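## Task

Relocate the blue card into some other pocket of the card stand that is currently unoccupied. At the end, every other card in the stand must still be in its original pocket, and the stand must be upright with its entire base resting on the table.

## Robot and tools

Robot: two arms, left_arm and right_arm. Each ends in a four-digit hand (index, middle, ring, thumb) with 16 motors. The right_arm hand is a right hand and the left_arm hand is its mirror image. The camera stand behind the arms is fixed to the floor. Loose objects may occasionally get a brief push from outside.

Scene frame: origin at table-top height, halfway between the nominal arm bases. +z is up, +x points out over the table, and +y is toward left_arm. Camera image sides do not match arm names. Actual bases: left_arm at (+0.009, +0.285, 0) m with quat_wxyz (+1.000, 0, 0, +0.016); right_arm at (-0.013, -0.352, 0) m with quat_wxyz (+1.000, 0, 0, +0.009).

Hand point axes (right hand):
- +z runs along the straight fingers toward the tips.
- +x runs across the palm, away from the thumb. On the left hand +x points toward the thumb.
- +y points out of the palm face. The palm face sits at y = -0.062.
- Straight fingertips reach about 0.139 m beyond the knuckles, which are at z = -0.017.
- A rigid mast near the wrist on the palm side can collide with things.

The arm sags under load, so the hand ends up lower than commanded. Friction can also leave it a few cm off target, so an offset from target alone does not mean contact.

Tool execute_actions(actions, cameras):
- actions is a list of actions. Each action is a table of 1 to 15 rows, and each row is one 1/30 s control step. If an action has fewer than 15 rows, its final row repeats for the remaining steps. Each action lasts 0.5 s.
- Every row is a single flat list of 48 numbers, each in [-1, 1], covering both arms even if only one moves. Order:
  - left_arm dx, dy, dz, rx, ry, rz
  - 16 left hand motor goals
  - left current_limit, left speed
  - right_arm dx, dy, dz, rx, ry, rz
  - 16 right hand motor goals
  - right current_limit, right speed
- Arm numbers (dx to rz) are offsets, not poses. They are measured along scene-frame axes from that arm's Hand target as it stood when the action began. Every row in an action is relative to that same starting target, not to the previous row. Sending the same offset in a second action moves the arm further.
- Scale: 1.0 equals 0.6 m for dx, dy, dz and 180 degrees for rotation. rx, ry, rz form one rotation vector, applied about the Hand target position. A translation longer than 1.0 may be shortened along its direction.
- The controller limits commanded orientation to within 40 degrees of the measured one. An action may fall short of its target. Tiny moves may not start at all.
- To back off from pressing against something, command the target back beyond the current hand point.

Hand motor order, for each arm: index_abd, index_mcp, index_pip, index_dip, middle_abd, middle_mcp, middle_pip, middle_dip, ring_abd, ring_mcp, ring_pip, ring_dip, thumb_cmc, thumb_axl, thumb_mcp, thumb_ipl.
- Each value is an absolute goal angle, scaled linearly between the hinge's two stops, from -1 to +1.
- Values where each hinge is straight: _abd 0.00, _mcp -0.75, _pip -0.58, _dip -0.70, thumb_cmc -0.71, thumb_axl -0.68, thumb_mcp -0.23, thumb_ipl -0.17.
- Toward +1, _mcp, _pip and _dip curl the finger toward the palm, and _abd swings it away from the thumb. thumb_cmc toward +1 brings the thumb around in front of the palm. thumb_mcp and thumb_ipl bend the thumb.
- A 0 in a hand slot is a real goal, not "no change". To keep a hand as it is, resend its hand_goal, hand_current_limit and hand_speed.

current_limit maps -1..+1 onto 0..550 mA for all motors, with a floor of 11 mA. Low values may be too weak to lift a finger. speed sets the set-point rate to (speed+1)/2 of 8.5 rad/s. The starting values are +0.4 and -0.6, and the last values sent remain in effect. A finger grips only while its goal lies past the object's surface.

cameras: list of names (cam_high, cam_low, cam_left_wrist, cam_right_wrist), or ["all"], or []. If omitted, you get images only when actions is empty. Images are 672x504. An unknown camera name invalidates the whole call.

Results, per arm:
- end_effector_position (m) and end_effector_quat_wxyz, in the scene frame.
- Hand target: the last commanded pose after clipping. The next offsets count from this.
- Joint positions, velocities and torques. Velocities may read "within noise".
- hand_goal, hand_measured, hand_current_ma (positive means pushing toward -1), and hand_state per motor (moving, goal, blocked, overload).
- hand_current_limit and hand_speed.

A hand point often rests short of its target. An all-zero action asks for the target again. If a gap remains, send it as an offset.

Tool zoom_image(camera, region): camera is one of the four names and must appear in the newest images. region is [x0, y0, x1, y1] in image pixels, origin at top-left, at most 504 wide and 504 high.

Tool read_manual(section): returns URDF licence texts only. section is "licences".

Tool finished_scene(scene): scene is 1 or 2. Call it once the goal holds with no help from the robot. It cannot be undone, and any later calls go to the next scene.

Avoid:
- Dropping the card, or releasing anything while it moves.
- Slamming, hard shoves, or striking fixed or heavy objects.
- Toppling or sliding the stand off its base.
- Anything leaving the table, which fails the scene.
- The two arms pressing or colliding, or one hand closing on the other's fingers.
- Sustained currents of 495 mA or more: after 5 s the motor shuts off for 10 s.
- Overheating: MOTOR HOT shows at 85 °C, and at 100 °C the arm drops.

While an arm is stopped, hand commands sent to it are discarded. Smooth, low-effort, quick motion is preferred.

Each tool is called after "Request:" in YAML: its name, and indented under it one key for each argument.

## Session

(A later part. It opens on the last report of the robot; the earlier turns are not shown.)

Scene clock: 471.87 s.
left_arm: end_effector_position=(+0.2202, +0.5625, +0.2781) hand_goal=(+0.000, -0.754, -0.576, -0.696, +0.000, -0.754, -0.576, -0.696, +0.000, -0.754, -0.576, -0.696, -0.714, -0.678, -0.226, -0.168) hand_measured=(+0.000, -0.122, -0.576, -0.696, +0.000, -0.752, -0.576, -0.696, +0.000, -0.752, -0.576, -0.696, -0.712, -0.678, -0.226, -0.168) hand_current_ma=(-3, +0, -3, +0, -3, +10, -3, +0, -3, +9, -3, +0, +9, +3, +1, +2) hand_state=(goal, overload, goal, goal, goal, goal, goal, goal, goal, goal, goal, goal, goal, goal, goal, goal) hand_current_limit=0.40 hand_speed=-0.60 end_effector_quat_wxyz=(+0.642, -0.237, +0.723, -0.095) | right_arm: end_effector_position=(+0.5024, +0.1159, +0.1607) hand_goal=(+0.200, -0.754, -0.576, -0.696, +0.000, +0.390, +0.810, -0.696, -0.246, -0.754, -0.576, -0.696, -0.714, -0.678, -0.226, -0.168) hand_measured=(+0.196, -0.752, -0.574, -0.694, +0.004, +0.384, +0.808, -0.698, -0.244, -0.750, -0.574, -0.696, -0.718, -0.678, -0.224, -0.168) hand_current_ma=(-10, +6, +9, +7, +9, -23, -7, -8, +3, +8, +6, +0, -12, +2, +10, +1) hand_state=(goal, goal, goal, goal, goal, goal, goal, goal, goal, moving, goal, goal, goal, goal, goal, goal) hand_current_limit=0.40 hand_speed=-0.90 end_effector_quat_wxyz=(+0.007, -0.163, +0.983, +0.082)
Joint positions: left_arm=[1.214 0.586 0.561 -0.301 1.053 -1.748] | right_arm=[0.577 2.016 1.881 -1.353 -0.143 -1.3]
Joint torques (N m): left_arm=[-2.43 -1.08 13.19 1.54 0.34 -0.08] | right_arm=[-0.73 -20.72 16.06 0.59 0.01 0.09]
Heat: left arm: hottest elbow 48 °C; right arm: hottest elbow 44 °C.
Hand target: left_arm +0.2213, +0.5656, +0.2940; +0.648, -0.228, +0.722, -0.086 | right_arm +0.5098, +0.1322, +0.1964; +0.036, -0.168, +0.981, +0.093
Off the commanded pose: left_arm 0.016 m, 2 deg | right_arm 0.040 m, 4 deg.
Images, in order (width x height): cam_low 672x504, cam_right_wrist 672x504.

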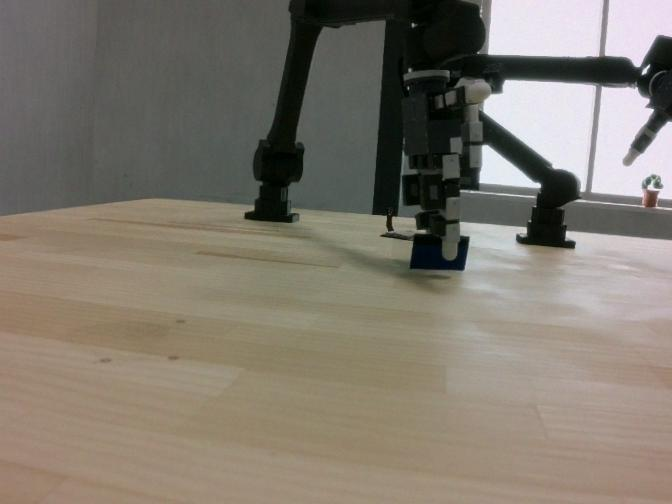

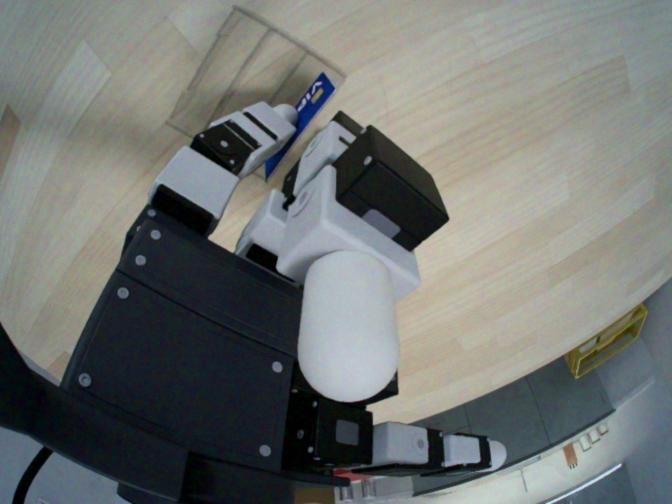

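Request:
execute_actions:
  actions:
    - [[0,0,0,0,0,0,0,-0.754,-0.576,-0.696,0,-0.754,-0.576,-0.696,0,-0.754,-0.576,-0.696,-0.714,-0.678,-0.226,-0.168,0.4,-0.6,0,0,0.007,0,0,0,0.2,-0.754,-0.576,-0.696,0.0,0.39,0.81,-0.696,-0.27,-0.754,-0.576,-0.696,-0.714,-0.678,-0.226,-0.168,0.4,-0.9]]
    - [[0,0,0,0,0,0,0,-0.754,-0.576,-0.696,0,-0.754,-0.576,-0.696,0,-0.754,-0.576,-0.696,-0.714,-0.678,-0.226,-0.168,0.4,-0.6,0,0,0.008,0,0,0,0.2,-0.754,-0.576,-0.696,0.0,0.39,0.81,-0.696,-0.29,-0.754,-0.576,-0.696,-0.714,-0.678,-0.226,-0.168,0.4,-0.9]]
  cameras: ["cam_right_wrist","cam_low"]

Request:
zoom_image:
  camera: "cam_right_wrist"
  region: [200, 10, 340, 150]

Request:
zoom_image:
  camera: "cam_low"
  region: [380, 180, 490, 280]

Scene clock: 477.43 s.
left_arm: end_effector_position=(+0.2202, +0.5625, +0.2781) hand_goal=(+0.000, -0.754, -0.576, -0.696, +0.000, -0.754, -0.576, -0.696, +0.000, -0.754, -0.576, -0.696, -0.714, -0.678, -0.226, -0.168) hand_measured=(+0.000, -0.122, -0.576, -0.696, +0.000, -0.752, -0.576, -0.696, +0.000, -0.752, -0.576, -0.696, -0.712, -0.678, -0.226, -0.168) hand_current_ma=(-3, +0, -3, +0, -3, +10, -3, +0, -3, +9, -3, +0, +9, +3, +1, +2) hand_state=(goal, overload, goal, goal, goal, goal, goal, goal, goal, goal, goal, goal, goal, goal, goal, goal) hand_current_limit=0.40 hand_speed=-0.60 end_effector_quat_wxyz=(+0.642, -0.237, +0.723, -0.095) | right_arm: end_effector_position=(+0.5025, +0.1160, +0.1679) hand_goal=(+0.200, -0.754, -0.576, -0.696, +0.000, +0.390, +0.810, -0.696, -0.290, -0.754, -0.576, -0.696, -0.714, -0.678, -0.226, -0.168) hand_measured=(+0.196, -0.752, -0.574, -0.694, +0.004, +0.384, +0.808, -0.698, -0.282, -0.752, -0.574, -0.696, -0.718, -0.678, -0.224, -0.168) hand_current_ma=(-10, +6, +9, +7, +9, -23, -7, -8, +22, +6, +6, +0, -12, +2, +10, +1) hand_state=(goal, goal, goal, goal, goal, goal, goal, goal, goal, goal, goal, goal, goal, goal, goal, goal) hand_current_limit=0.40 hand_speed=-0.90 end_effector_quat_wxyz=(+0.006, -0.163, +0.983, +0.081)
Joint positions: left_arm=[1.214 0.586 0.561 -0.301 1.053 -1.748] | right_arm=[0.577 2.016 1.9 -1.376 -0.143 -1.3]
Joint torques (N m): left_arm=[-2.49 -1.08 13.19 1.54 0.35 -0.08] | right_arm=[-0.62 -20.84 16.16 0.39 0.02 0.09]
Heat: left arm: hottest elbow 48 °C; right arm: hottest elbow 44 °C.
Hand target: left_arm +0.2213, +0.5656, +0.2940; +0.648, -0.228, +0.722, -0.086 | right_arm +0.5098, +0.1322, +0.2054; +0.036, -0.168, +0.981, +0.093
Off the commanded pose: left_arm 0.016 m, 2 deg | right_arm 0.041 m, 4 deg.
Images, in order (width x height): cam_low 672x504, cam_right_wrist 672x504.

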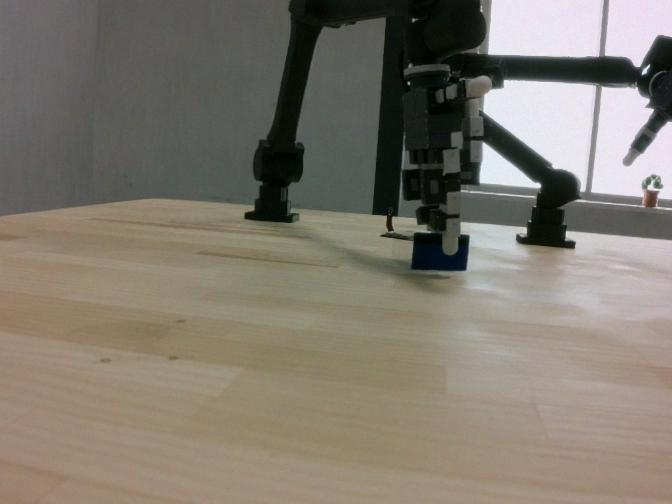

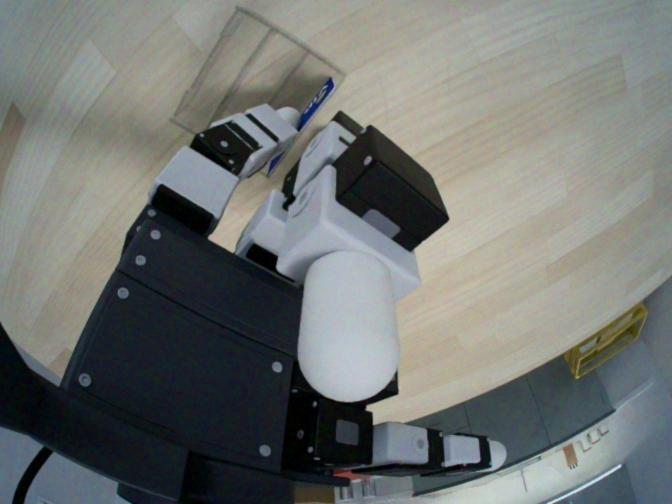

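Scaled by 3.600 from the camera's 672x504 image, which has a finer 960x720 frame.

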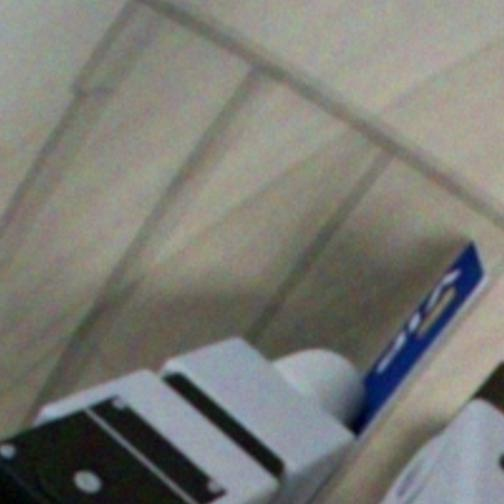

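Scaled by 4.582 from the camera's 672x504 image, which has a finer 960x720 frame.

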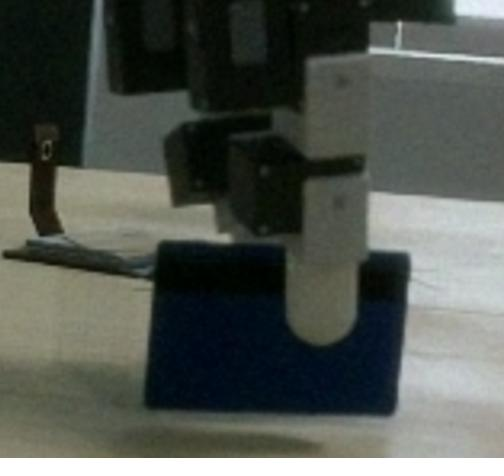

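Request:
execute_actions:
  actions:
    - [[0,0,0,0,0,0,0,-0.754,-0.576,-0.696,0,-0.754,-0.576,-0.696,0,-0.754,-0.576,-0.696,-0.714,-0.678,-0.226,-0.168,0.4,-0.6,0,0,0.005,0,0,0,0.2,-0.754,-0.576,-0.696,0.0,0.39,0.81,-0.696,-0.315,-0.754,-0.576,-0.696,-0.714,-0.678,-0.226,-0.168,0.4,-0.9]]
    - [[0,0,0,0,0,0,0,-0.754,-0.576,-0.696,0,-0.754,-0.576,-0.696,0,-0.754,-0.576,-0.696,-0.714,-0.678,-0.226,-0.168,0.4,-0.6,-0.0107,-0.0073,-0.041,-0.0025,0.0075,0,0.2,-0.754,-0.576,-0.696,0.0,0.39,0.81,-0.696,-0.28,-0.754,-0.576,-0.696,-0.714,-0.678,-0.226,-0.168,0.4,-0.9]]
    - [[0,0,0,0,0,0,0,-0.754,-0.576,-0.696,0,-0.754,-0.576,-0.696,0,-0.754,-0.576,-0.696,-0.714,-0.678,-0.226,-0.168,0.4,-0.6,-0.0107,-0.0073,-0.041,-0.0025,0.0075,0,0.2,-0.754,-0.576,-0.696,0.0,0.39,0.81,-0.696,-0.27,-0.754,-0.576,-0.696,-0.714,-0.678,-0.226,-0.168,0.4,-0.9]]
  cameras: ["cam_right_wrist","cam_low"]

Request:
zoom_image:
  camera: "cam_right_wrist"
  region: [200, 10, 340, 150]

Request:
zoom_image:
  camera: "cam_low"
  region: [380, 180, 490, 280]

Scene clock: 487.37 s.
left_arm: end_effector_position=(+0.2202, +0.5625, +0.2781) hand_goal=(+0.000, -0.754, -0.576, -0.696, +0.000, -0.754, -0.576, -0.696, +0.000, -0.754, -0.576, -0.696, -0.714, -0.678, -0.226, -0.168) hand_measured=(+0.000, -0.122, -0.576, -0.696, +0.000, -0.752, -0.576, -0.696, +0.000, -0.752, -0.576, -0.696, -0.712, -0.678, -0.226, -0.168) hand_current_ma=(-3, +0, -3, +0, -3, +10, -3, +0, -3, +9, -3, +0, +9, +3, +1, +2) hand_state=(goal, overload, goal, goal, goal, goal, goal, goal, goal, goal, goal, goal, goal, goal, goal, goal) hand_current_limit=0.40 hand_speed=-0.60 end_effector_quat_wxyz=(+0.642, -0.237, +0.723, -0.095) | right_arm: end_effector_position=(+0.5019, +0.1167, +0.1574) hand_goal=(+0.200, -0.754, -0.576, -0.696, +0.000, +0.390, +0.810, -0.696, -0.270, -0.754, -0.576, -0.696, -0.714, -0.678, -0.226, -0.168) hand_measured=(+0.196, -0.752, -0.574, -0.694, +0.004, +0.384, +0.808, -0.698, -0.272, -0.754, -0.574, -0.696, -0.718, -0.678, -0.224, -0.168) hand_current_ma=(-10, +6, +9, +7, +9, -23, -7, -8, -5, +0, +3, +0, -12, +2, +10, +1) hand_state=(goal, goal, goal, goal, goal, goal, goal, goal, goal, goal, goal, goal, goal, goal, goal, goal) hand_current_limit=0.40 hand_speed=-0.90 end_effector_quat_wxyz=(+0.007, -0.163, +0.983, +0.085)
Joint positions: left_arm=[1.214 0.586 0.561 -0.301 1.053 -1.748] | right_arm=[0.577 2.016 1.87 -1.339 -0.149 -1.3]
Joint torques (N m): left_arm=[-2.43 -1.08 13.18 1.55 0.34 -0.07] | right_arm=[-0.79 -20.48 9.07 1.46 -0.3 0.07]
Heat: left arm: hottest elbow 48 °C; right arm: hottest elbow 45 °C.
Hand target: left_arm +0.2213, +0.5656, +0.2940; +0.648, -0.228, +0.722, -0.086 | right_arm +0.4969, +0.1234, +0.1590; +0.011, -0.166, +0.982, +0.089
Off the commanded pose: left_arm 0.016 m, 2 deg | right_arm 0.009 m, 1 deg.
Images, in order (width x height): cam_low 672x504, cam_right_wrist 672x504.

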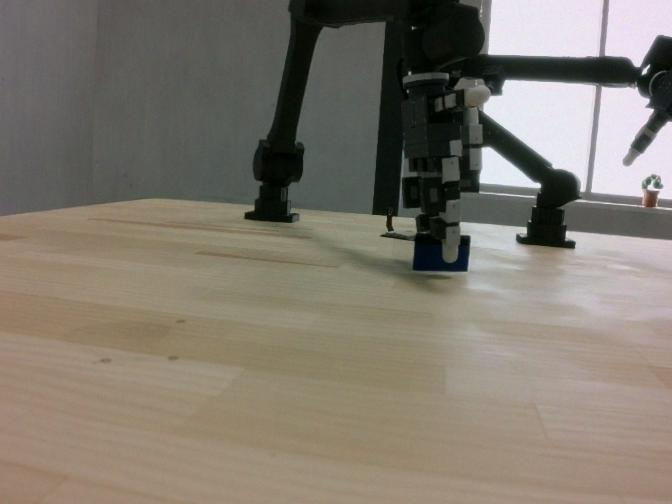

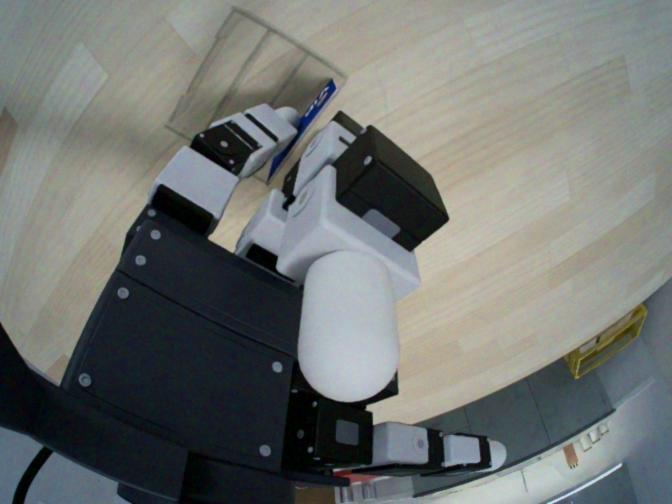

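Scaled by 3.600 from the camera's 672x504 image, which has a finer 960x720 frame.

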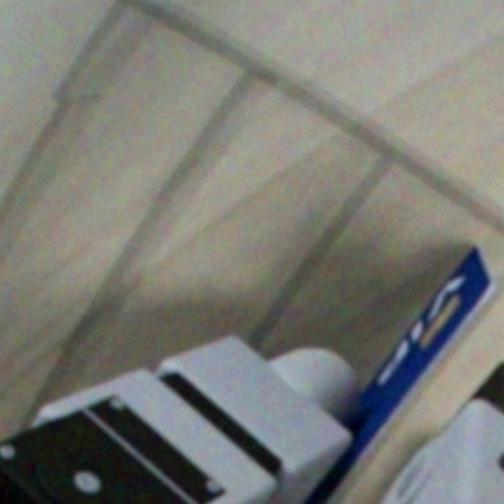

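Scaled by 4.582 from the camera's 672x504 image, which has a finer 960x720 frame.

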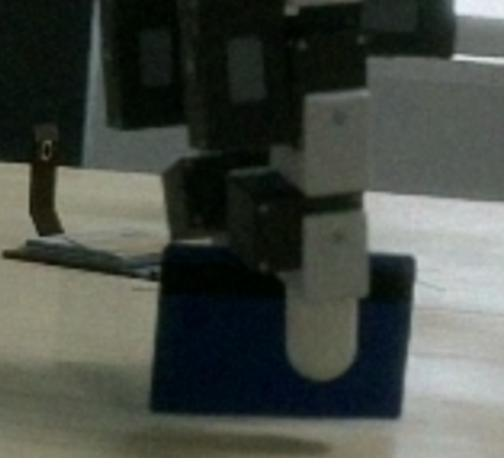

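Request:
execute_actions:
  actions:
    - [[0,0,0,0,0,0,0,-0.754,-0.576,-0.696,0,-0.754,-0.576,-0.696,0,-0.754,-0.576,-0.696,-0.714,-0.678,-0.226,-0.168,0.4,-0.6,0,0,0,0,0,0,0.2,-0.754,-0.576,-0.696,0.0,0.39,0.81,-0.696,-0.315,-0.754,-0.576,-0.696,-0.714,-0.678,-0.226,-0.168,0.4,-0.9]]
    - [[0,0,0,0,0,0,0,-0.754,-0.576,-0.696,0,-0.754,-0.576,-0.696,0,-0.754,-0.576,-0.696,-0.714,-0.678,-0.226,-0.168,0.4,-0.6,0.008,0.006,0.036,0.0025,-0.0075,0,0.2,-0.754,-0.576,-0.696,0.0,0.39,0.81,-0.696,-0.325,-0.754,-0.576,-0.696,-0.714,-0.678,-0.226,-0.168,0.4,-0.9]]
  cameras: ["cam_right_wrist","cam_low"]

Request:
zoom_image:
  camera: "cam_right_wrist"
  region: [200, 10, 340, 150]

Request:
zoom_image:
  camera: "cam_low"
  region: [380, 180, 490, 280]

Scene clock: 493.20 s.
left_arm: end_effector_position=(+0.2202, +0.5625, +0.2781) hand_goal=(+0.000, -0.754, -0.576, -0.696, +0.000, -0.754, -0.576, -0.696, +0.000, -0.754, -0.576, -0.696, -0.714, -0.678, -0.226, -0.168) hand_measured=(+0.000, -0.122, -0.576, -0.696, +0.000, -0.752, -0.576, -0.696, +0.000, -0.752, -0.576, -0.696, -0.712, -0.678, -0.226, -0.168) hand_current_ma=(-3, +0, -3, +0, -3, +10, -3, +0, -3, +9, -3, +0, +9, +3, +1, +2) hand_state=(goal, overload, goal, goal, goal, goal, goal, goal, goal, goal, goal, goal, goal, goal, goal, goal) hand_current_limit=0.40 hand_speed=-0.60 end_effector_quat_wxyz=(+0.642, -0.237, +0.723, -0.095) | right_arm: end_effector_position=(+0.5019, +0.1167, +0.1575) hand_goal=(+0.200, -0.754, -0.576, -0.696, +0.000, +0.390, +0.810, -0.696, -0.326, -0.754, -0.576, -0.696, -0.714, -0.678, -0.226, -0.168) hand_measured=(+0.196, -0.752, -0.574, -0.694, +0.004, +0.384, +0.808, -0.698, -0.306, -0.754, -0.574, -0.696, -0.718, -0.678, -0.224, -0.168) hand_current_ma=(-10, +6, +9, +7, +9, -23, -7, -8, +60, +0, +3, +0, -12, +2, +10, +1) hand_state=(goal, goal, goal, goal, goal, goal, goal, goal, goal, goal, goal, goal, goal, goal, goal, goal) hand_current_limit=0.40 hand_speed=-0.90 end_effector_quat_wxyz=(+0.007, -0.163, +0.983, +0.085)
Joint positions: left_arm=[1.214 0.586 0.561 -0.301 1.053 -1.748] | right_arm=[0.577 2.016 1.87 -1.339 -0.149 -1.3]
Joint torques (N m): left_arm=[-2.43 -1.08 13.18 1.55 0.34 -0.07] | right_arm=[-0.79 -20.37 13 0.49 -0.01 0.09]
Heat: left arm: hottest elbow 48 °C; right arm: hottest elbow 44 °C.
Hand target: left_arm +0.2213, +0.5656, +0.2940; +0.648, -0.228, +0.722, -0.086 | right_arm +0.5017, +0.1269, +0.1806; +0.023, -0.167, +0.981, +0.091
Off the commanded pose: left_arm 0.016 m, 2 deg | right_arm 0.025 m, 2 deg.
Images, in order (width x height): cam_low 672x504, cam_right_wrist 672x504.

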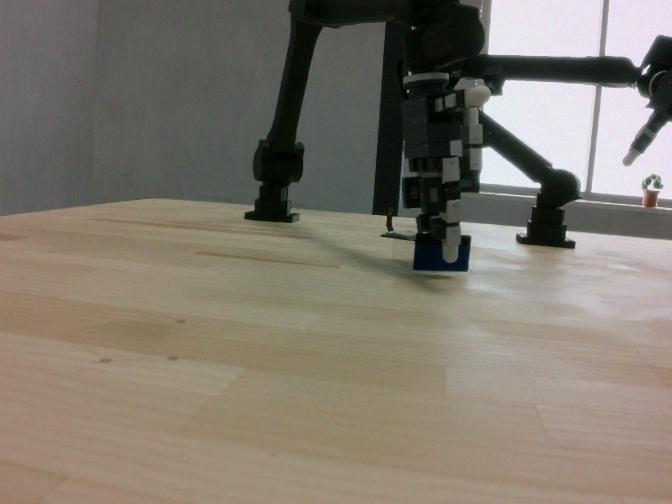

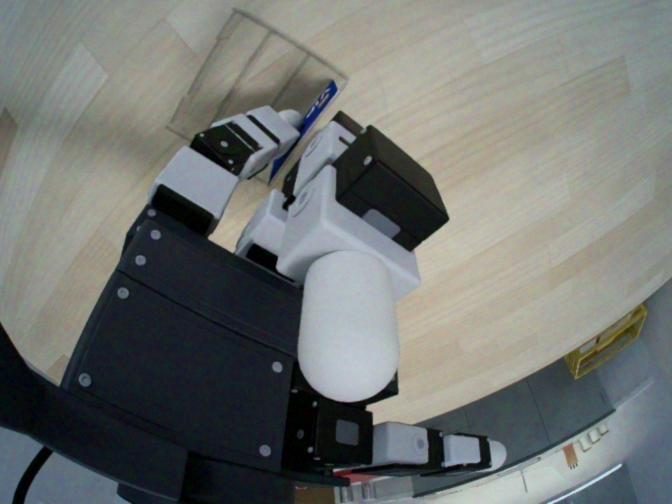

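Scaled by 3.600 from the camera's 672x504 image, which has a finer 960x720 frame.

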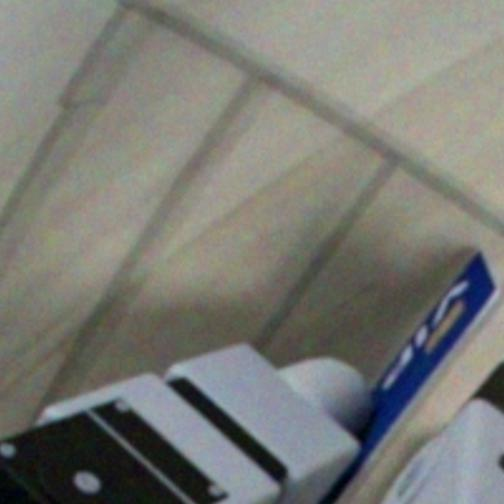

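Scaled by 4.582 from the camera's 672x504 image, which has a finer 960x720 frame.

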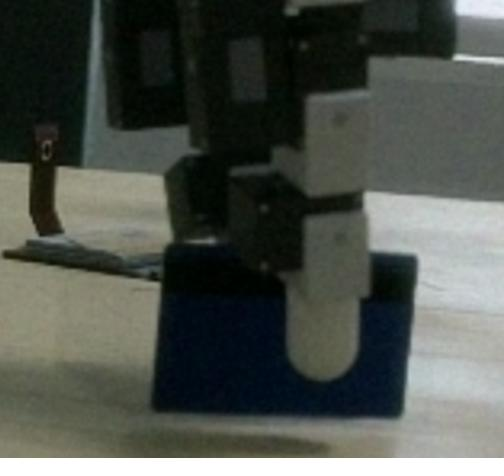

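Request:
execute_actions:
  actions:
    - [[0,0,0,0,0,0,0,-0.754,-0.576,-0.696,0,-0.754,-0.576,-0.696,0,-0.754,-0.576,-0.696,-0.714,-0.678,-0.226,-0.168,0.4,-0.6,0.008,0.006,0.03,0.0025,-0.0075,0,0.2,-0.754,-0.576,-0.696,0.0,0.39,0.81,-0.696,-0.34,-0.754,-0.576,-0.696,-0.714,-0.678,-0.226,-0.168,0.4,-0.9]]
    - [[0,0,0,0,0,0,0,-0.754,-0.576,-0.696,0,-0.754,-0.576,-0.696,0,-0.754,-0.576,-0.696,-0.714,-0.678,-0.226,-0.168,0.4,-0.6,0,0,0.008,0,0,0,0.2,-0.754,-0.576,-0.696,0.0,0.39,0.81,-0.696,-0.35,-0.754,-0.576,-0.696,-0.714,-0.678,-0.226,-0.168,0.4,-0.9]]
  cameras: ["cam_right_wrist","cam_low"]

Request:
zoom_image:
  camera: "cam_right_wrist"
  region: [200, 10, 340, 150]

Request:
zoom_image:
  camera: "cam_low"
  region: [380, 180, 490, 280]

Scene clock: 498.97 s.
left_arm: end_effector_position=(+0.2202, +0.5625, +0.2781) hand_goal=(+0.000, -0.754, -0.576, -0.696, +0.000, -0.754, -0.576, -0.696, +0.000, -0.754, -0.576, -0.696, -0.714, -0.678, -0.226, -0.168) hand_measured=(+0.000, -0.122, -0.576, -0.696, +0.000, -0.752, -0.576, -0.696, +0.000, -0.752, -0.576, -0.696, -0.712, -0.678, -0.226, -0.168) hand_current_ma=(-3, +0, -3, +0, -3, +10, -3, +0, -3, +9, -3, +0, +9, +3, +1, +2) hand_state=(goal, overload, goal, goal, goal, goal, goal, goal, goal, goal, goal, goal, goal, goal, goal, goal) hand_current_limit=0.40 hand_speed=-0.60 end_effector_quat_wxyz=(+0.642, -0.237, +0.723, -0.095) | right_arm: end_effector_position=(+0.4996, +0.1140, +0.1589) hand_goal=(+0.200, -0.754, -0.576, -0.696, +0.000, +0.390, +0.810, -0.696, -0.350, -0.754, -0.576, -0.696, -0.714, -0.678, -0.226, -0.168) hand_measured=(+0.196, -0.752, -0.574, -0.694, +0.004, +0.384, +0.808, -0.698, -0.348, -0.754, -0.574, -0.696, -0.718, -0.678, -0.224, -0.168) hand_current_ma=(-10, +6, +9, +7, +9, -23, -7, -8, +5, +0, +3, +0, -12, +2, +10, +1) hand_state=(goal, goal, goal, goal, goal, goal, goal, goal, goal, goal, goal, goal, goal, goal, goal, goal) hand_current_limit=0.40 hand_speed=-0.90 end_effector_quat_wxyz=(+0.001, -0.163, +0.983, +0.079)
Joint positions: left_arm=[1.214 0.586 0.561 -0.301 1.053 -1.748] | right_arm=[0.577 2.016 1.878 -1.364 -0.143 -1.3]
Joint torques (N m): left_arm=[-2.49 -1.08 13.19 1.52 0.34 -0.08] | right_arm=[-0.5 -21.6 15.98 0.39 0 0.1]
Heat: left arm: hottest elbow 48 °C; right arm: hottest elbow 44 °C.
Hand target: left_arm +0.2213, +0.5656, +0.2940; +0.648, -0.228, +0.722, -0.086 | right_arm +0.5065, +0.1305, +0.2034; +0.036, -0.168, +0.981, +0.093
Off the commanded pose: left_arm 0.016 m, 2 deg | right_arm 0.048 m, 4 deg.
Images, in order (width x height): cam_low 672x504, cam_right_wrist 672x504.

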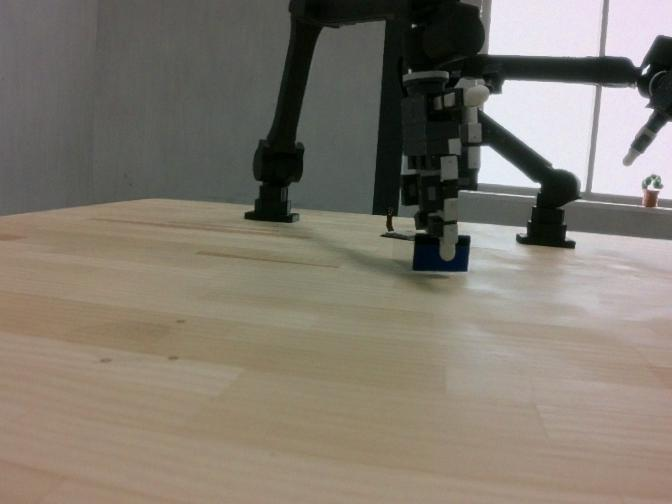

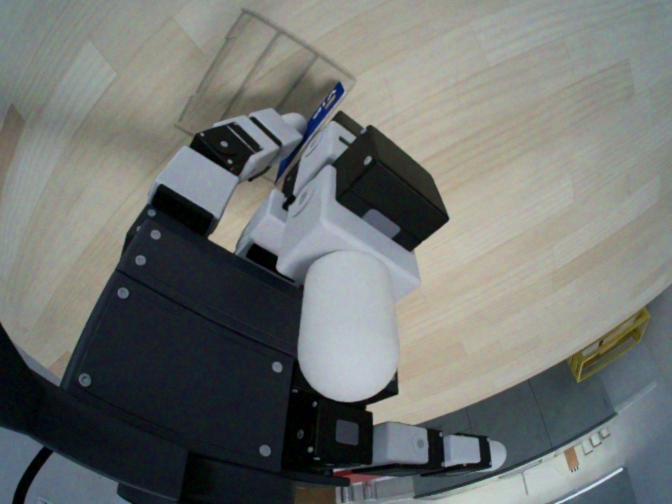

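Scaled by 3.600 from the camera's 672x504 image, which has a finer 960x720 frame.

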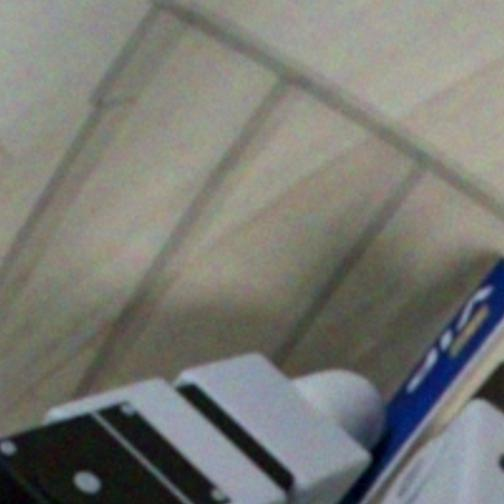

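Scaled by 4.582 from the camera's 672x504 image, which has a finer 960x720 frame.

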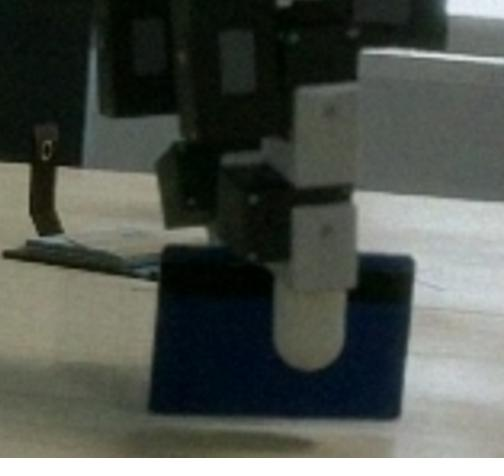

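Request:
execute_actions:
  actions:
    - [[0,0,0,0,0,0,0,-0.754,-0.576,-0.696,0,-0.754,-0.576,-0.696,0,-0.754,-0.576,-0.696,-0.714,-0.678,-0.226,-0.168,0.4,-0.6,0,0,0.003,0,0,0,0.2,-0.754,-0.576,-0.696,0.0,0.39,0.81,-0.696,-0.38,-0.754,-0.576,-0.696,-0.714,-0.678,-0.226,-0.168,0.4,-0.9]]
    - [[0,0,0,0,0,0,0,-0.754,-0.576,-0.696,0,-0.754,-0.576,-0.696,0,-0.754,-0.576,-0.696,-0.714,-0.678,-0.226,-0.168,0.4,-0.6,0,0,0.01,0,0,0,0.2,-0.754,-0.576,-0.696,0.0,0.39,0.81,-0.696,-0.39,-0.754,-0.576,-0.696,-0.714,-0.678,-0.226,-0.168,0.4,-0.9]]
  cameras: ["cam_low"]

Request:
zoom_image:
  camera: "cam_low"
  region: [380, 180, 490, 280]

Scene clock: 502.87 s.
left_arm: end_effector_position=(+0.2202, +0.5625, +0.2781) hand_goal=(+0.000, -0.754, -0.576, -0.696, +0.000, -0.754, -0.576, -0.696, +0.000, -0.754, -0.576, -0.696, -0.714, -0.678, -0.226, -0.168) hand_measured=(+0.000, -0.122, -0.576, -0.696, +0.000, -0.752, -0.576, -0.696, +0.000, -0.752, -0.576, -0.696, -0.712, -0.678, -0.226, -0.168) hand_current_ma=(-3, +0, -3, +0, -3, +10, -3, +0, -3, +9, -3, +0, +9, +3, +1, +2) hand_state=(goal, overload, goal, goal, goal, goal, goal, goal, goal, goal, goal, goal, goal, goal, goal, goal) hand_current_limit=0.40 hand_speed=-0.60 end_effector_quat_wxyz=(+0.642, -0.237, +0.723, -0.095) | right_arm: end_effector_position=(+0.4991, +0.1137, +0.1643) hand_goal=(+0.200, -0.754, -0.576, -0.696, +0.000, +0.390, +0.810, -0.696, -0.390, -0.754, -0.576, -0.696, -0.714, -0.678, -0.226, -0.168) hand_measured=(+0.196, -0.752, -0.574, -0.694, +0.004, +0.384, +0.808, -0.698, -0.382, -0.754, -0.574, -0.696, -0.718, -0.678, -0.224, -0.168) hand_current_ma=(-10, +6, +9, +7, +9, -23, -7, -8, +23, +0, +3, +0, -12, +2, +10, +1) hand_state=(goal, goal, goal, goal, goal, goal, goal, goal, goal, goal, goal, goal, goal, goal, goal, goal) hand_current_limit=0.40 hand_speed=-0.90 end_effector_quat_wxyz=(-0.002, -0.163, +0.984, +0.078)
Joint positions: left_arm=[1.214 0.586 0.561 -0.301 1.053 -1.748] | right_arm=[0.577 2.016 1.893 -1.385 -0.143 -1.3]
Joint torques (N m): left_arm=[-2.49 -1.03 13.18 1.54 0.35 -0.07] | right_arm=[-0.56 -21.89 16.21 0.43 0 0.1]
Heat: left arm: hottest elbow 48 °C; right arm: hottest elbow 44 °C.
Hand target: left_arm +0.2213, +0.5656, +0.2940; +0.648, -0.228, +0.722, -0.086 | right_arm +0.5065, +0.1305, +0.2113; +0.036, -0.168, +0.981, +0.093
Off the commanded pose: left_arm 0.016 m, 2 deg | right_arm 0.050 m, 5 deg.
Images, in order (width x height): cam_low 672x504.

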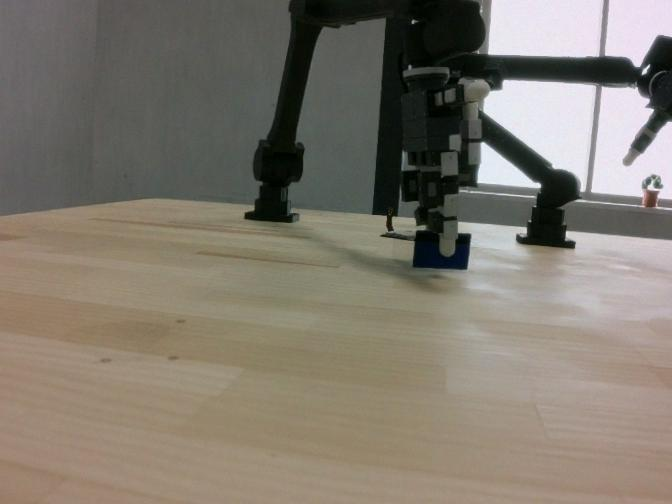

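Scaled by 4.582 from the camera's 672x504 image, which has a finer 960x720 frame.

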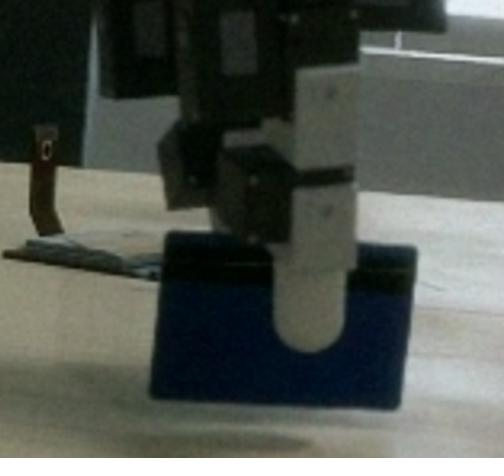

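Request:
execute_actions:
  actions:
    - [[0,0,0,0,0,0,0,-0.754,-0.576,-0.696,0,-0.754,-0.576,-0.696,0,-0.754,-0.576,-0.696,-0.714,-0.678,-0.226,-0.168,0.4,-0.6,0,0,0.007,0,0,0,0.2,-0.754,-0.576,-0.696,0.0,0.39,0.81,-0.696,-0.405,-0.754,-0.576,-0.696,-0.714,-0.678,-0.226,-0.168,0.4,-0.9]]
    - [[0,0,0,0,0,0,0,-0.754,-0.576,-0.696,0,-0.754,-0.576,-0.696,0,-0.754,-0.576,-0.696,-0.714,-0.678,-0.226,-0.168,0.4,-0.6,0,0,0.007,0,0,0,0.2,-0.754,-0.576,-0.696,0.0,0.39,0.81,-0.696,-0.415,-0.754,-0.576,-0.696,-0.714,-0.678,-0.226,-0.168,0.4,-0.9]]
  cameras: ["cam_low"]

Request:
zoom_image:
  camera: "cam_low"
  region: [380, 180, 490, 280]

Scene clock: 508.37 s.
left_arm: end_effector_position=(+0.2202, +0.5625, +0.2781) hand_goal=(+0.000, -0.754, -0.576, -0.696, +0.000, -0.754, -0.576, -0.696, +0.000, -0.754, -0.576, -0.696, -0.714, -0.678, -0.226, -0.168) hand_measured=(+0.000, -0.122, -0.576, -0.696, +0.000, -0.752, -0.576, -0.696, +0.000, -0.752, -0.576, -0.696, -0.712, -0.678, -0.226, -0.168) hand_current_ma=(-3, +0, -3, +0, -3, +10, -3, +0, -3, +9, -3, +0, +9, +3, +1, +2) hand_state=(goal, overload, goal, goal, goal, goal, goal, goal, goal, goal, goal, goal, goal, goal, goal, goal) hand_current_limit=0.40 hand_speed=-0.60 end_effector_quat_wxyz=(+0.642, -0.237, +0.723, -0.095) | right_arm: end_effector_position=(+0.4996, +0.1141, +0.1720) hand_goal=(+0.200, -0.754, -0.576, -0.696, +0.000, +0.390, +0.810, -0.696, -0.416, -0.754, -0.576, -0.696, -0.714, -0.678, -0.226, -0.168) hand_measured=(+0.196, -0.752, -0.574, -0.694, +0.004, +0.384, +0.808, -0.698, -0.398, -0.754, -0.574, -0.696, -0.718, -0.678, -0.224, -0.168) hand_current_ma=(-10, +6, +9, +7, +9, -23, -7, -8, +57, +0, +3, +0, -12, +2, +10, +1) hand_state=(goal, goal, goal, goal, goal, goal, goal, goal, goal, goal, goal, goal, goal, goal, goal, goal) hand_current_limit=0.40 hand_speed=-0.90 end_effector_quat_wxyz=(-0.002, -0.163, +0.984, +0.078)
Joint positions: left_arm=[1.214 0.586 0.561 -0.301 1.053 -1.748] | right_arm=[0.577 2.016 1.914 -1.407 -0.143 -1.3]
Joint torques (N m): left_arm=[-2.43 -1.03 13.18 1.55 0.34 -0.07] | right_arm=[-0.67 -21.36 16.18 0.39 -0.01 0.09]
Heat: left arm: hottest elbow 48 °C; right arm: hottest elbow 45 °C.
Hand target: left_arm +0.2213, +0.5656, +0.2940; +0.648, -0.228, +0.722, -0.086 | right_arm +0.5066, +0.1306, +0.2198; +0.036, -0.168, +0.981, +0.093
Off the commanded pose: left_arm 0.016 m, 2 deg | right_arm 0.051 m, 5 deg.
Images, in order (width x height): cam_low 672x504.

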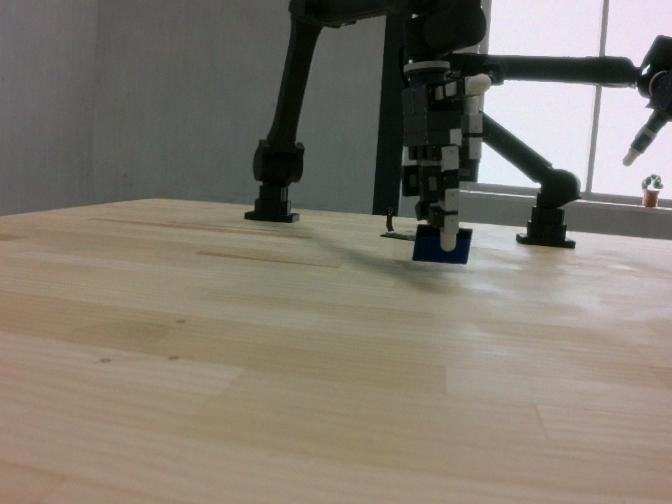

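Scaled by 4.582 from the camera's 672x504 image, which has a finer 960x720 frame.

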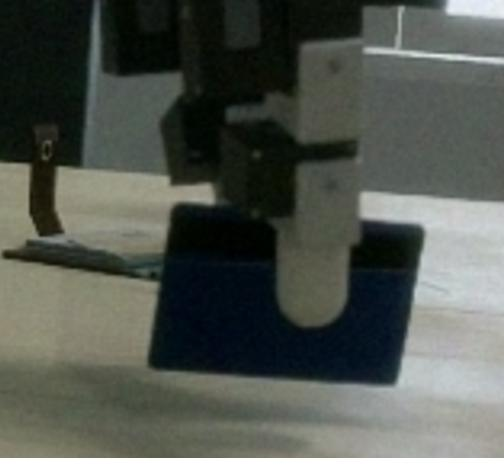

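Request:
execute_actions:
  actions:
    - [[0,0,0,0,0,0,0,-0.754,-0.576,-0.696,0,-0.754,-0.576,-0.696,0,-0.754,-0.576,-0.696,-0.714,-0.678,-0.226,-0.168,0.4,-0.6,0,0,0.006,0,0,0,0.3,-0.754,-0.576,-0.696,0.0,0.39,0.81,-0.696,-0.42,-0.754,-0.576,-0.696,-0.714,-0.678,-0.226,-0.168,0.4,-0.85]]
    - [[0,0,0,0,0,0,0,-0.754,-0.576,-0.696,0,-0.754,-0.576,-0.696,0,-0.754,-0.576,-0.696,-0.714,-0.678,-0.226,-0.168,0.4,-0.6,0,0,0,0,0,0,0.36,-0.754,-0.576,-0.696,0.0,0.39,0.81,-0.696,-0.43,-0.754,-0.576,-0.696,-0.714,-0.678,-0.226,-0.168,0.4,-0.9]]
  cameras: ["cam_low","cam_right_wrist"]

Request:
zoom_image:
  camera: "cam_low"
  region: [380, 180, 490, 280]

Request:
zoom_image:
  camera: "cam_right_wrist"
  region: [200, 10, 360, 170]

Scene clock: 521.00 s.
left_arm: end_effector_position=(+0.2202, +0.5625, +0.2781) hand_goal=(+0.000, -0.754, -0.576, -0.696, +0.000, -0.754, -0.576, -0.696, +0.000, -0.754, -0.576, -0.696, -0.714, -0.678, -0.226, -0.168) hand_measured=(+0.000, -0.122, -0.576, -0.696, +0.000, -0.752, -0.576, -0.696, +0.000, -0.752, -0.576, -0.696, -0.712, -0.678, -0.226, -0.168) hand_current_ma=(-3, +0, -3, +0, -3, +10, -3, +0, -3, +9, -3, +0, +9, +3, +1, +2) hand_state=(goal, overload, goal, goal, goal, goal, goal, goal, goal, goal, goal, goal, goal, goal, goal, goal) hand_current_limit=0.40 hand_speed=-0.60 end_effector_quat_wxyz=(+0.642, -0.237, +0.723, -0.095) | right_arm: end_effector_position=(+0.4999, +0.1142, +0.1756) hand_goal=(+0.360, -0.754, -0.576, -0.696, +0.000, +0.390, +0.810, -0.696, -0.430, -0.754, -0.576, -0.696, -0.714, -0.678, -0.226, -0.168) hand_measured=(+0.336, -0.752, -0.574, -0.694, +0.004, +0.384, +0.808, -0.698, -0.410, -0.754, -0.574, -0.696, -0.718, -0.678, -0.224, -0.168) hand_current_ma=(-80, +6, +9, +7, +9, -23, -7, -8, +64, +0, +3, +0, -12, +2, +10, +1) hand_state=(blocked, goal, goal, goal, goal, goal, goal, goal, blocked, goal, goal, goal, goal, goal, goal, goal) hand_current_limit=0.40 hand_speed=-0.90 end_effector_quat_wxyz=(-0.002, -0.163, +0.984, +0.078)
Joint positions: left_arm=[1.214 0.586 0.561 -0.301 1.053 -1.748] | right_arm=[0.577 2.016 1.923 -1.417 -0.143 -1.3]
Joint torques (N m): left_arm=[-2.49 -1.08 13.18 1.55 0.34 -0.08] | right_arm=[-0.56 -21.95 16.28 0.46 0.02 0.09]
Heat: left arm: hottest elbow 48 °C; right arm: hottest elbow 45 °C.
Hand target: left_arm +0.2213, +0.5656, +0.2940; +0.648, -0.228, +0.722, -0.086 | right_arm +0.5065, +0.1305, +0.2233; +0.036, -0.168, +0.981, +0.093
Off the commanded pose: left_arm 0.016 m, 2 deg | right_arm 0.051 m, 5 deg.
Images, in order (width x height): cam_low 672x504, cam_right_wrist 672x504.

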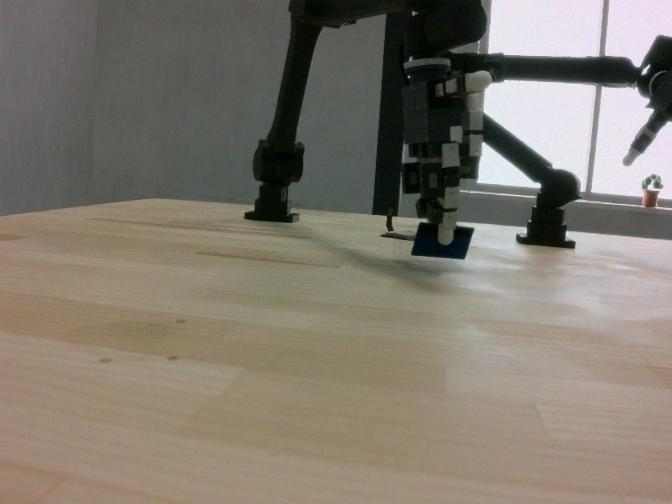

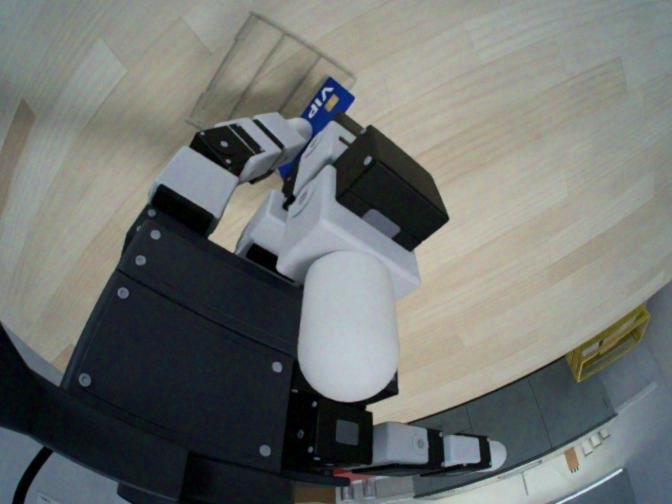

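Scaled by 4.582 from the camera's 672x504 image, which has a finer 960x720 frame.

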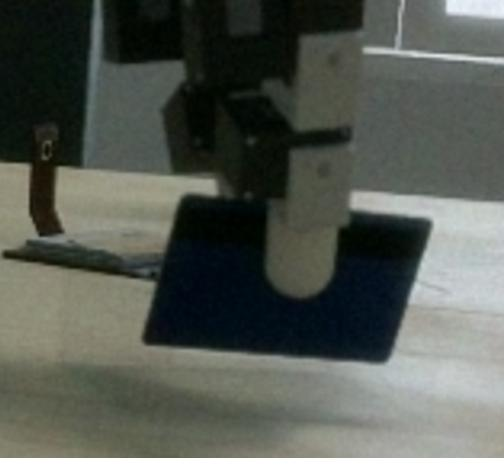

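Scaled by 3.150 from the camera's 672x504 image, which has a finer 960x720 frame.

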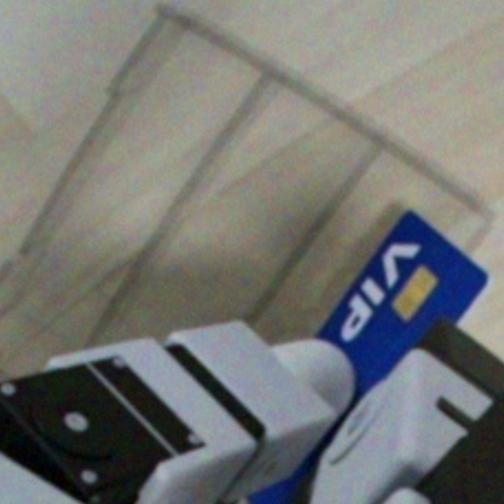

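Request:
execute_actions:
  actions:
    - [[0,0,0,0,0,0,0,-0.754,-0.576,-0.696,0,-0.754,-0.576,-0.696,0,-0.754,-0.576,-0.696,-0.714,-0.678,-0.226,-0.168,0.4,-0.6,0,0,0,0,0,0,0.4,-0.754,-0.576,-0.696,0.0,0.39,0.81,-0.696,-0.465,-0.754,-0.576,-0.696,-0.714,-0.678,-0.226,-0.168,0.4,-0.9]]
    - [[0,0,0,0,0,0,0,-0.754,-0.576,-0.696,0,-0.754,-0.576,-0.696,0,-0.754,-0.576,-0.696,-0.714,-0.678,-0.226,-0.168,0.4,-0.6,0,0,0.01,0,0,0,0.4,-0.754,-0.576,-0.696,0.0,0.39,0.81,-0.696,-0.465,-0.754,-0.576,-0.696,-0.714,-0.678,-0.226,-0.168,0.4,-0.9]]
  cameras: ["cam_low","cam_right_wrist"]

Request:
zoom_image:
  camera: "cam_low"
  region: [380, 180, 490, 280]

Request:
zoom_image:
  camera: "cam_right_wrist"
  region: [200, 10, 360, 170]

Scene clock: 530.27 s.
left_arm: end_effector_position=(+0.2202, +0.5625, +0.2781) hand_goal=(+0.000, -0.754, -0.576, -0.696, +0.000, -0.754, -0.576, -0.696, +0.000, -0.754, -0.576, -0.696, -0.714, -0.678, -0.226, -0.168) hand_measured=(+0.000, -0.122, -0.576, -0.696, +0.000, -0.752, -0.576, -0.696, +0.000, -0.752, -0.576, -0.696, -0.712, -0.678, -0.226, -0.168) hand_current_ma=(-3, +0, -3, +0, -3, +10, -3, +0, -3, +9, -3, +0, +9, +3, +1, +2) hand_state=(goal, overload, goal, goal, goal, goal, goal, goal, goal, goal, goal, goal, goal, goal, goal, goal) hand_current_limit=0.40 hand_speed=-0.60 end_effector_quat_wxyz=(+0.642, -0.237, +0.723, -0.095) | right_arm: end_effector_position=(+0.5005, +0.1146, +0.1818) hand_goal=(+0.400, -0.754, -0.576, -0.696, +0.000, +0.390, +0.810, -0.696, -0.466, -0.754, -0.576, -0.696, -0.714, -0.678, -0.226, -0.168) hand_measured=(+0.348, -0.752, -0.574, -0.694, +0.004, +0.384, +0.808, -0.698, -0.412, -0.754, -0.574, -0.696, -0.718, -0.678, -0.224, -0.168) hand_current_ma=(-183, +6, +9, +7, +9, -23, -7, -8, +187, +0, +3, +0, -12, +2, +10, +1) hand_state=(blocked, goal, goal, goal, goal, goal, goal, goal, blocked, goal, goal, goal, goal, goal, goal, goal) hand_current_limit=0.40 hand_speed=-0.90 end_effector_quat_wxyz=(-0.002, -0.163, +0.984, +0.078)
Joint positions: left_arm=[1.214 0.586 0.561 -0.301 1.053 -1.748] | right_arm=[0.577 2.016 1.939 -1.432 -0.143 -1.3]
Joint torques (N m): left_arm=[-2.43 -1.08 13.19 1.54 0.34 -0.07] | right_arm=[-0.38 -21.83 16.34 0.39 0 0.09]
Heat: left arm: hottest elbow 48 °C; right arm: hottest elbow 45 °C.
Hand target: left_arm +0.2213, +0.5656, +0.2940; +0.648, -0.228, +0.722, -0.086 | right_arm +0.5065, +0.1305, +0.2293; +0.036, -0.168, +0.981, +0.093
Off the commanded pose: left_arm 0.016 m, 2 deg | right_arm 0.050 m, 5 deg.
Images, in order (width x height): cam_low 672x504, cam_right_wrist 672x504.

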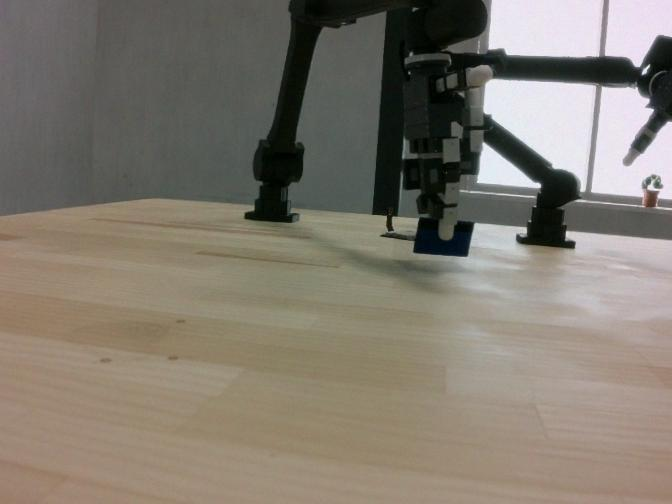

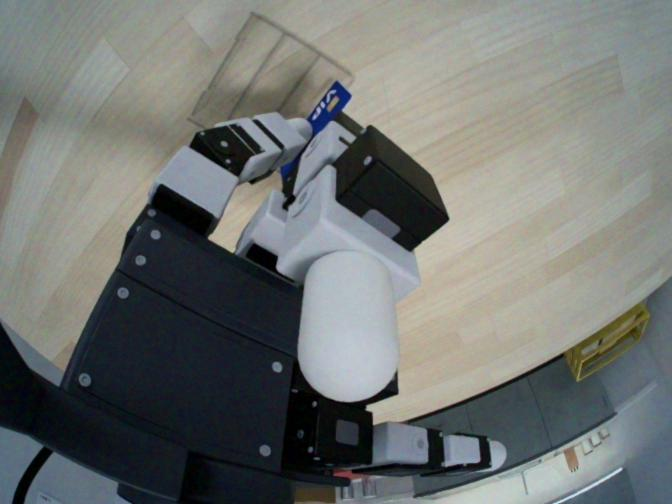

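Scaled by 4.582 from the camera's 672x504 image, which has a finer 960x720 frame.

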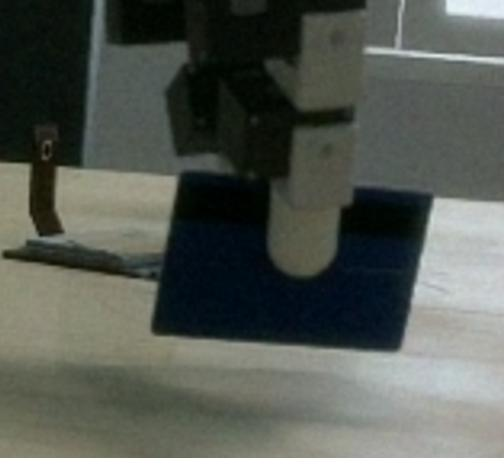

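Scaled by 3.150 from the camera's 672x504 image, which has a finer 960x720 frame.

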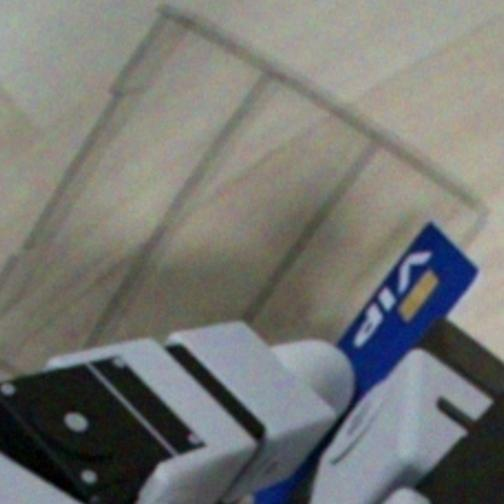

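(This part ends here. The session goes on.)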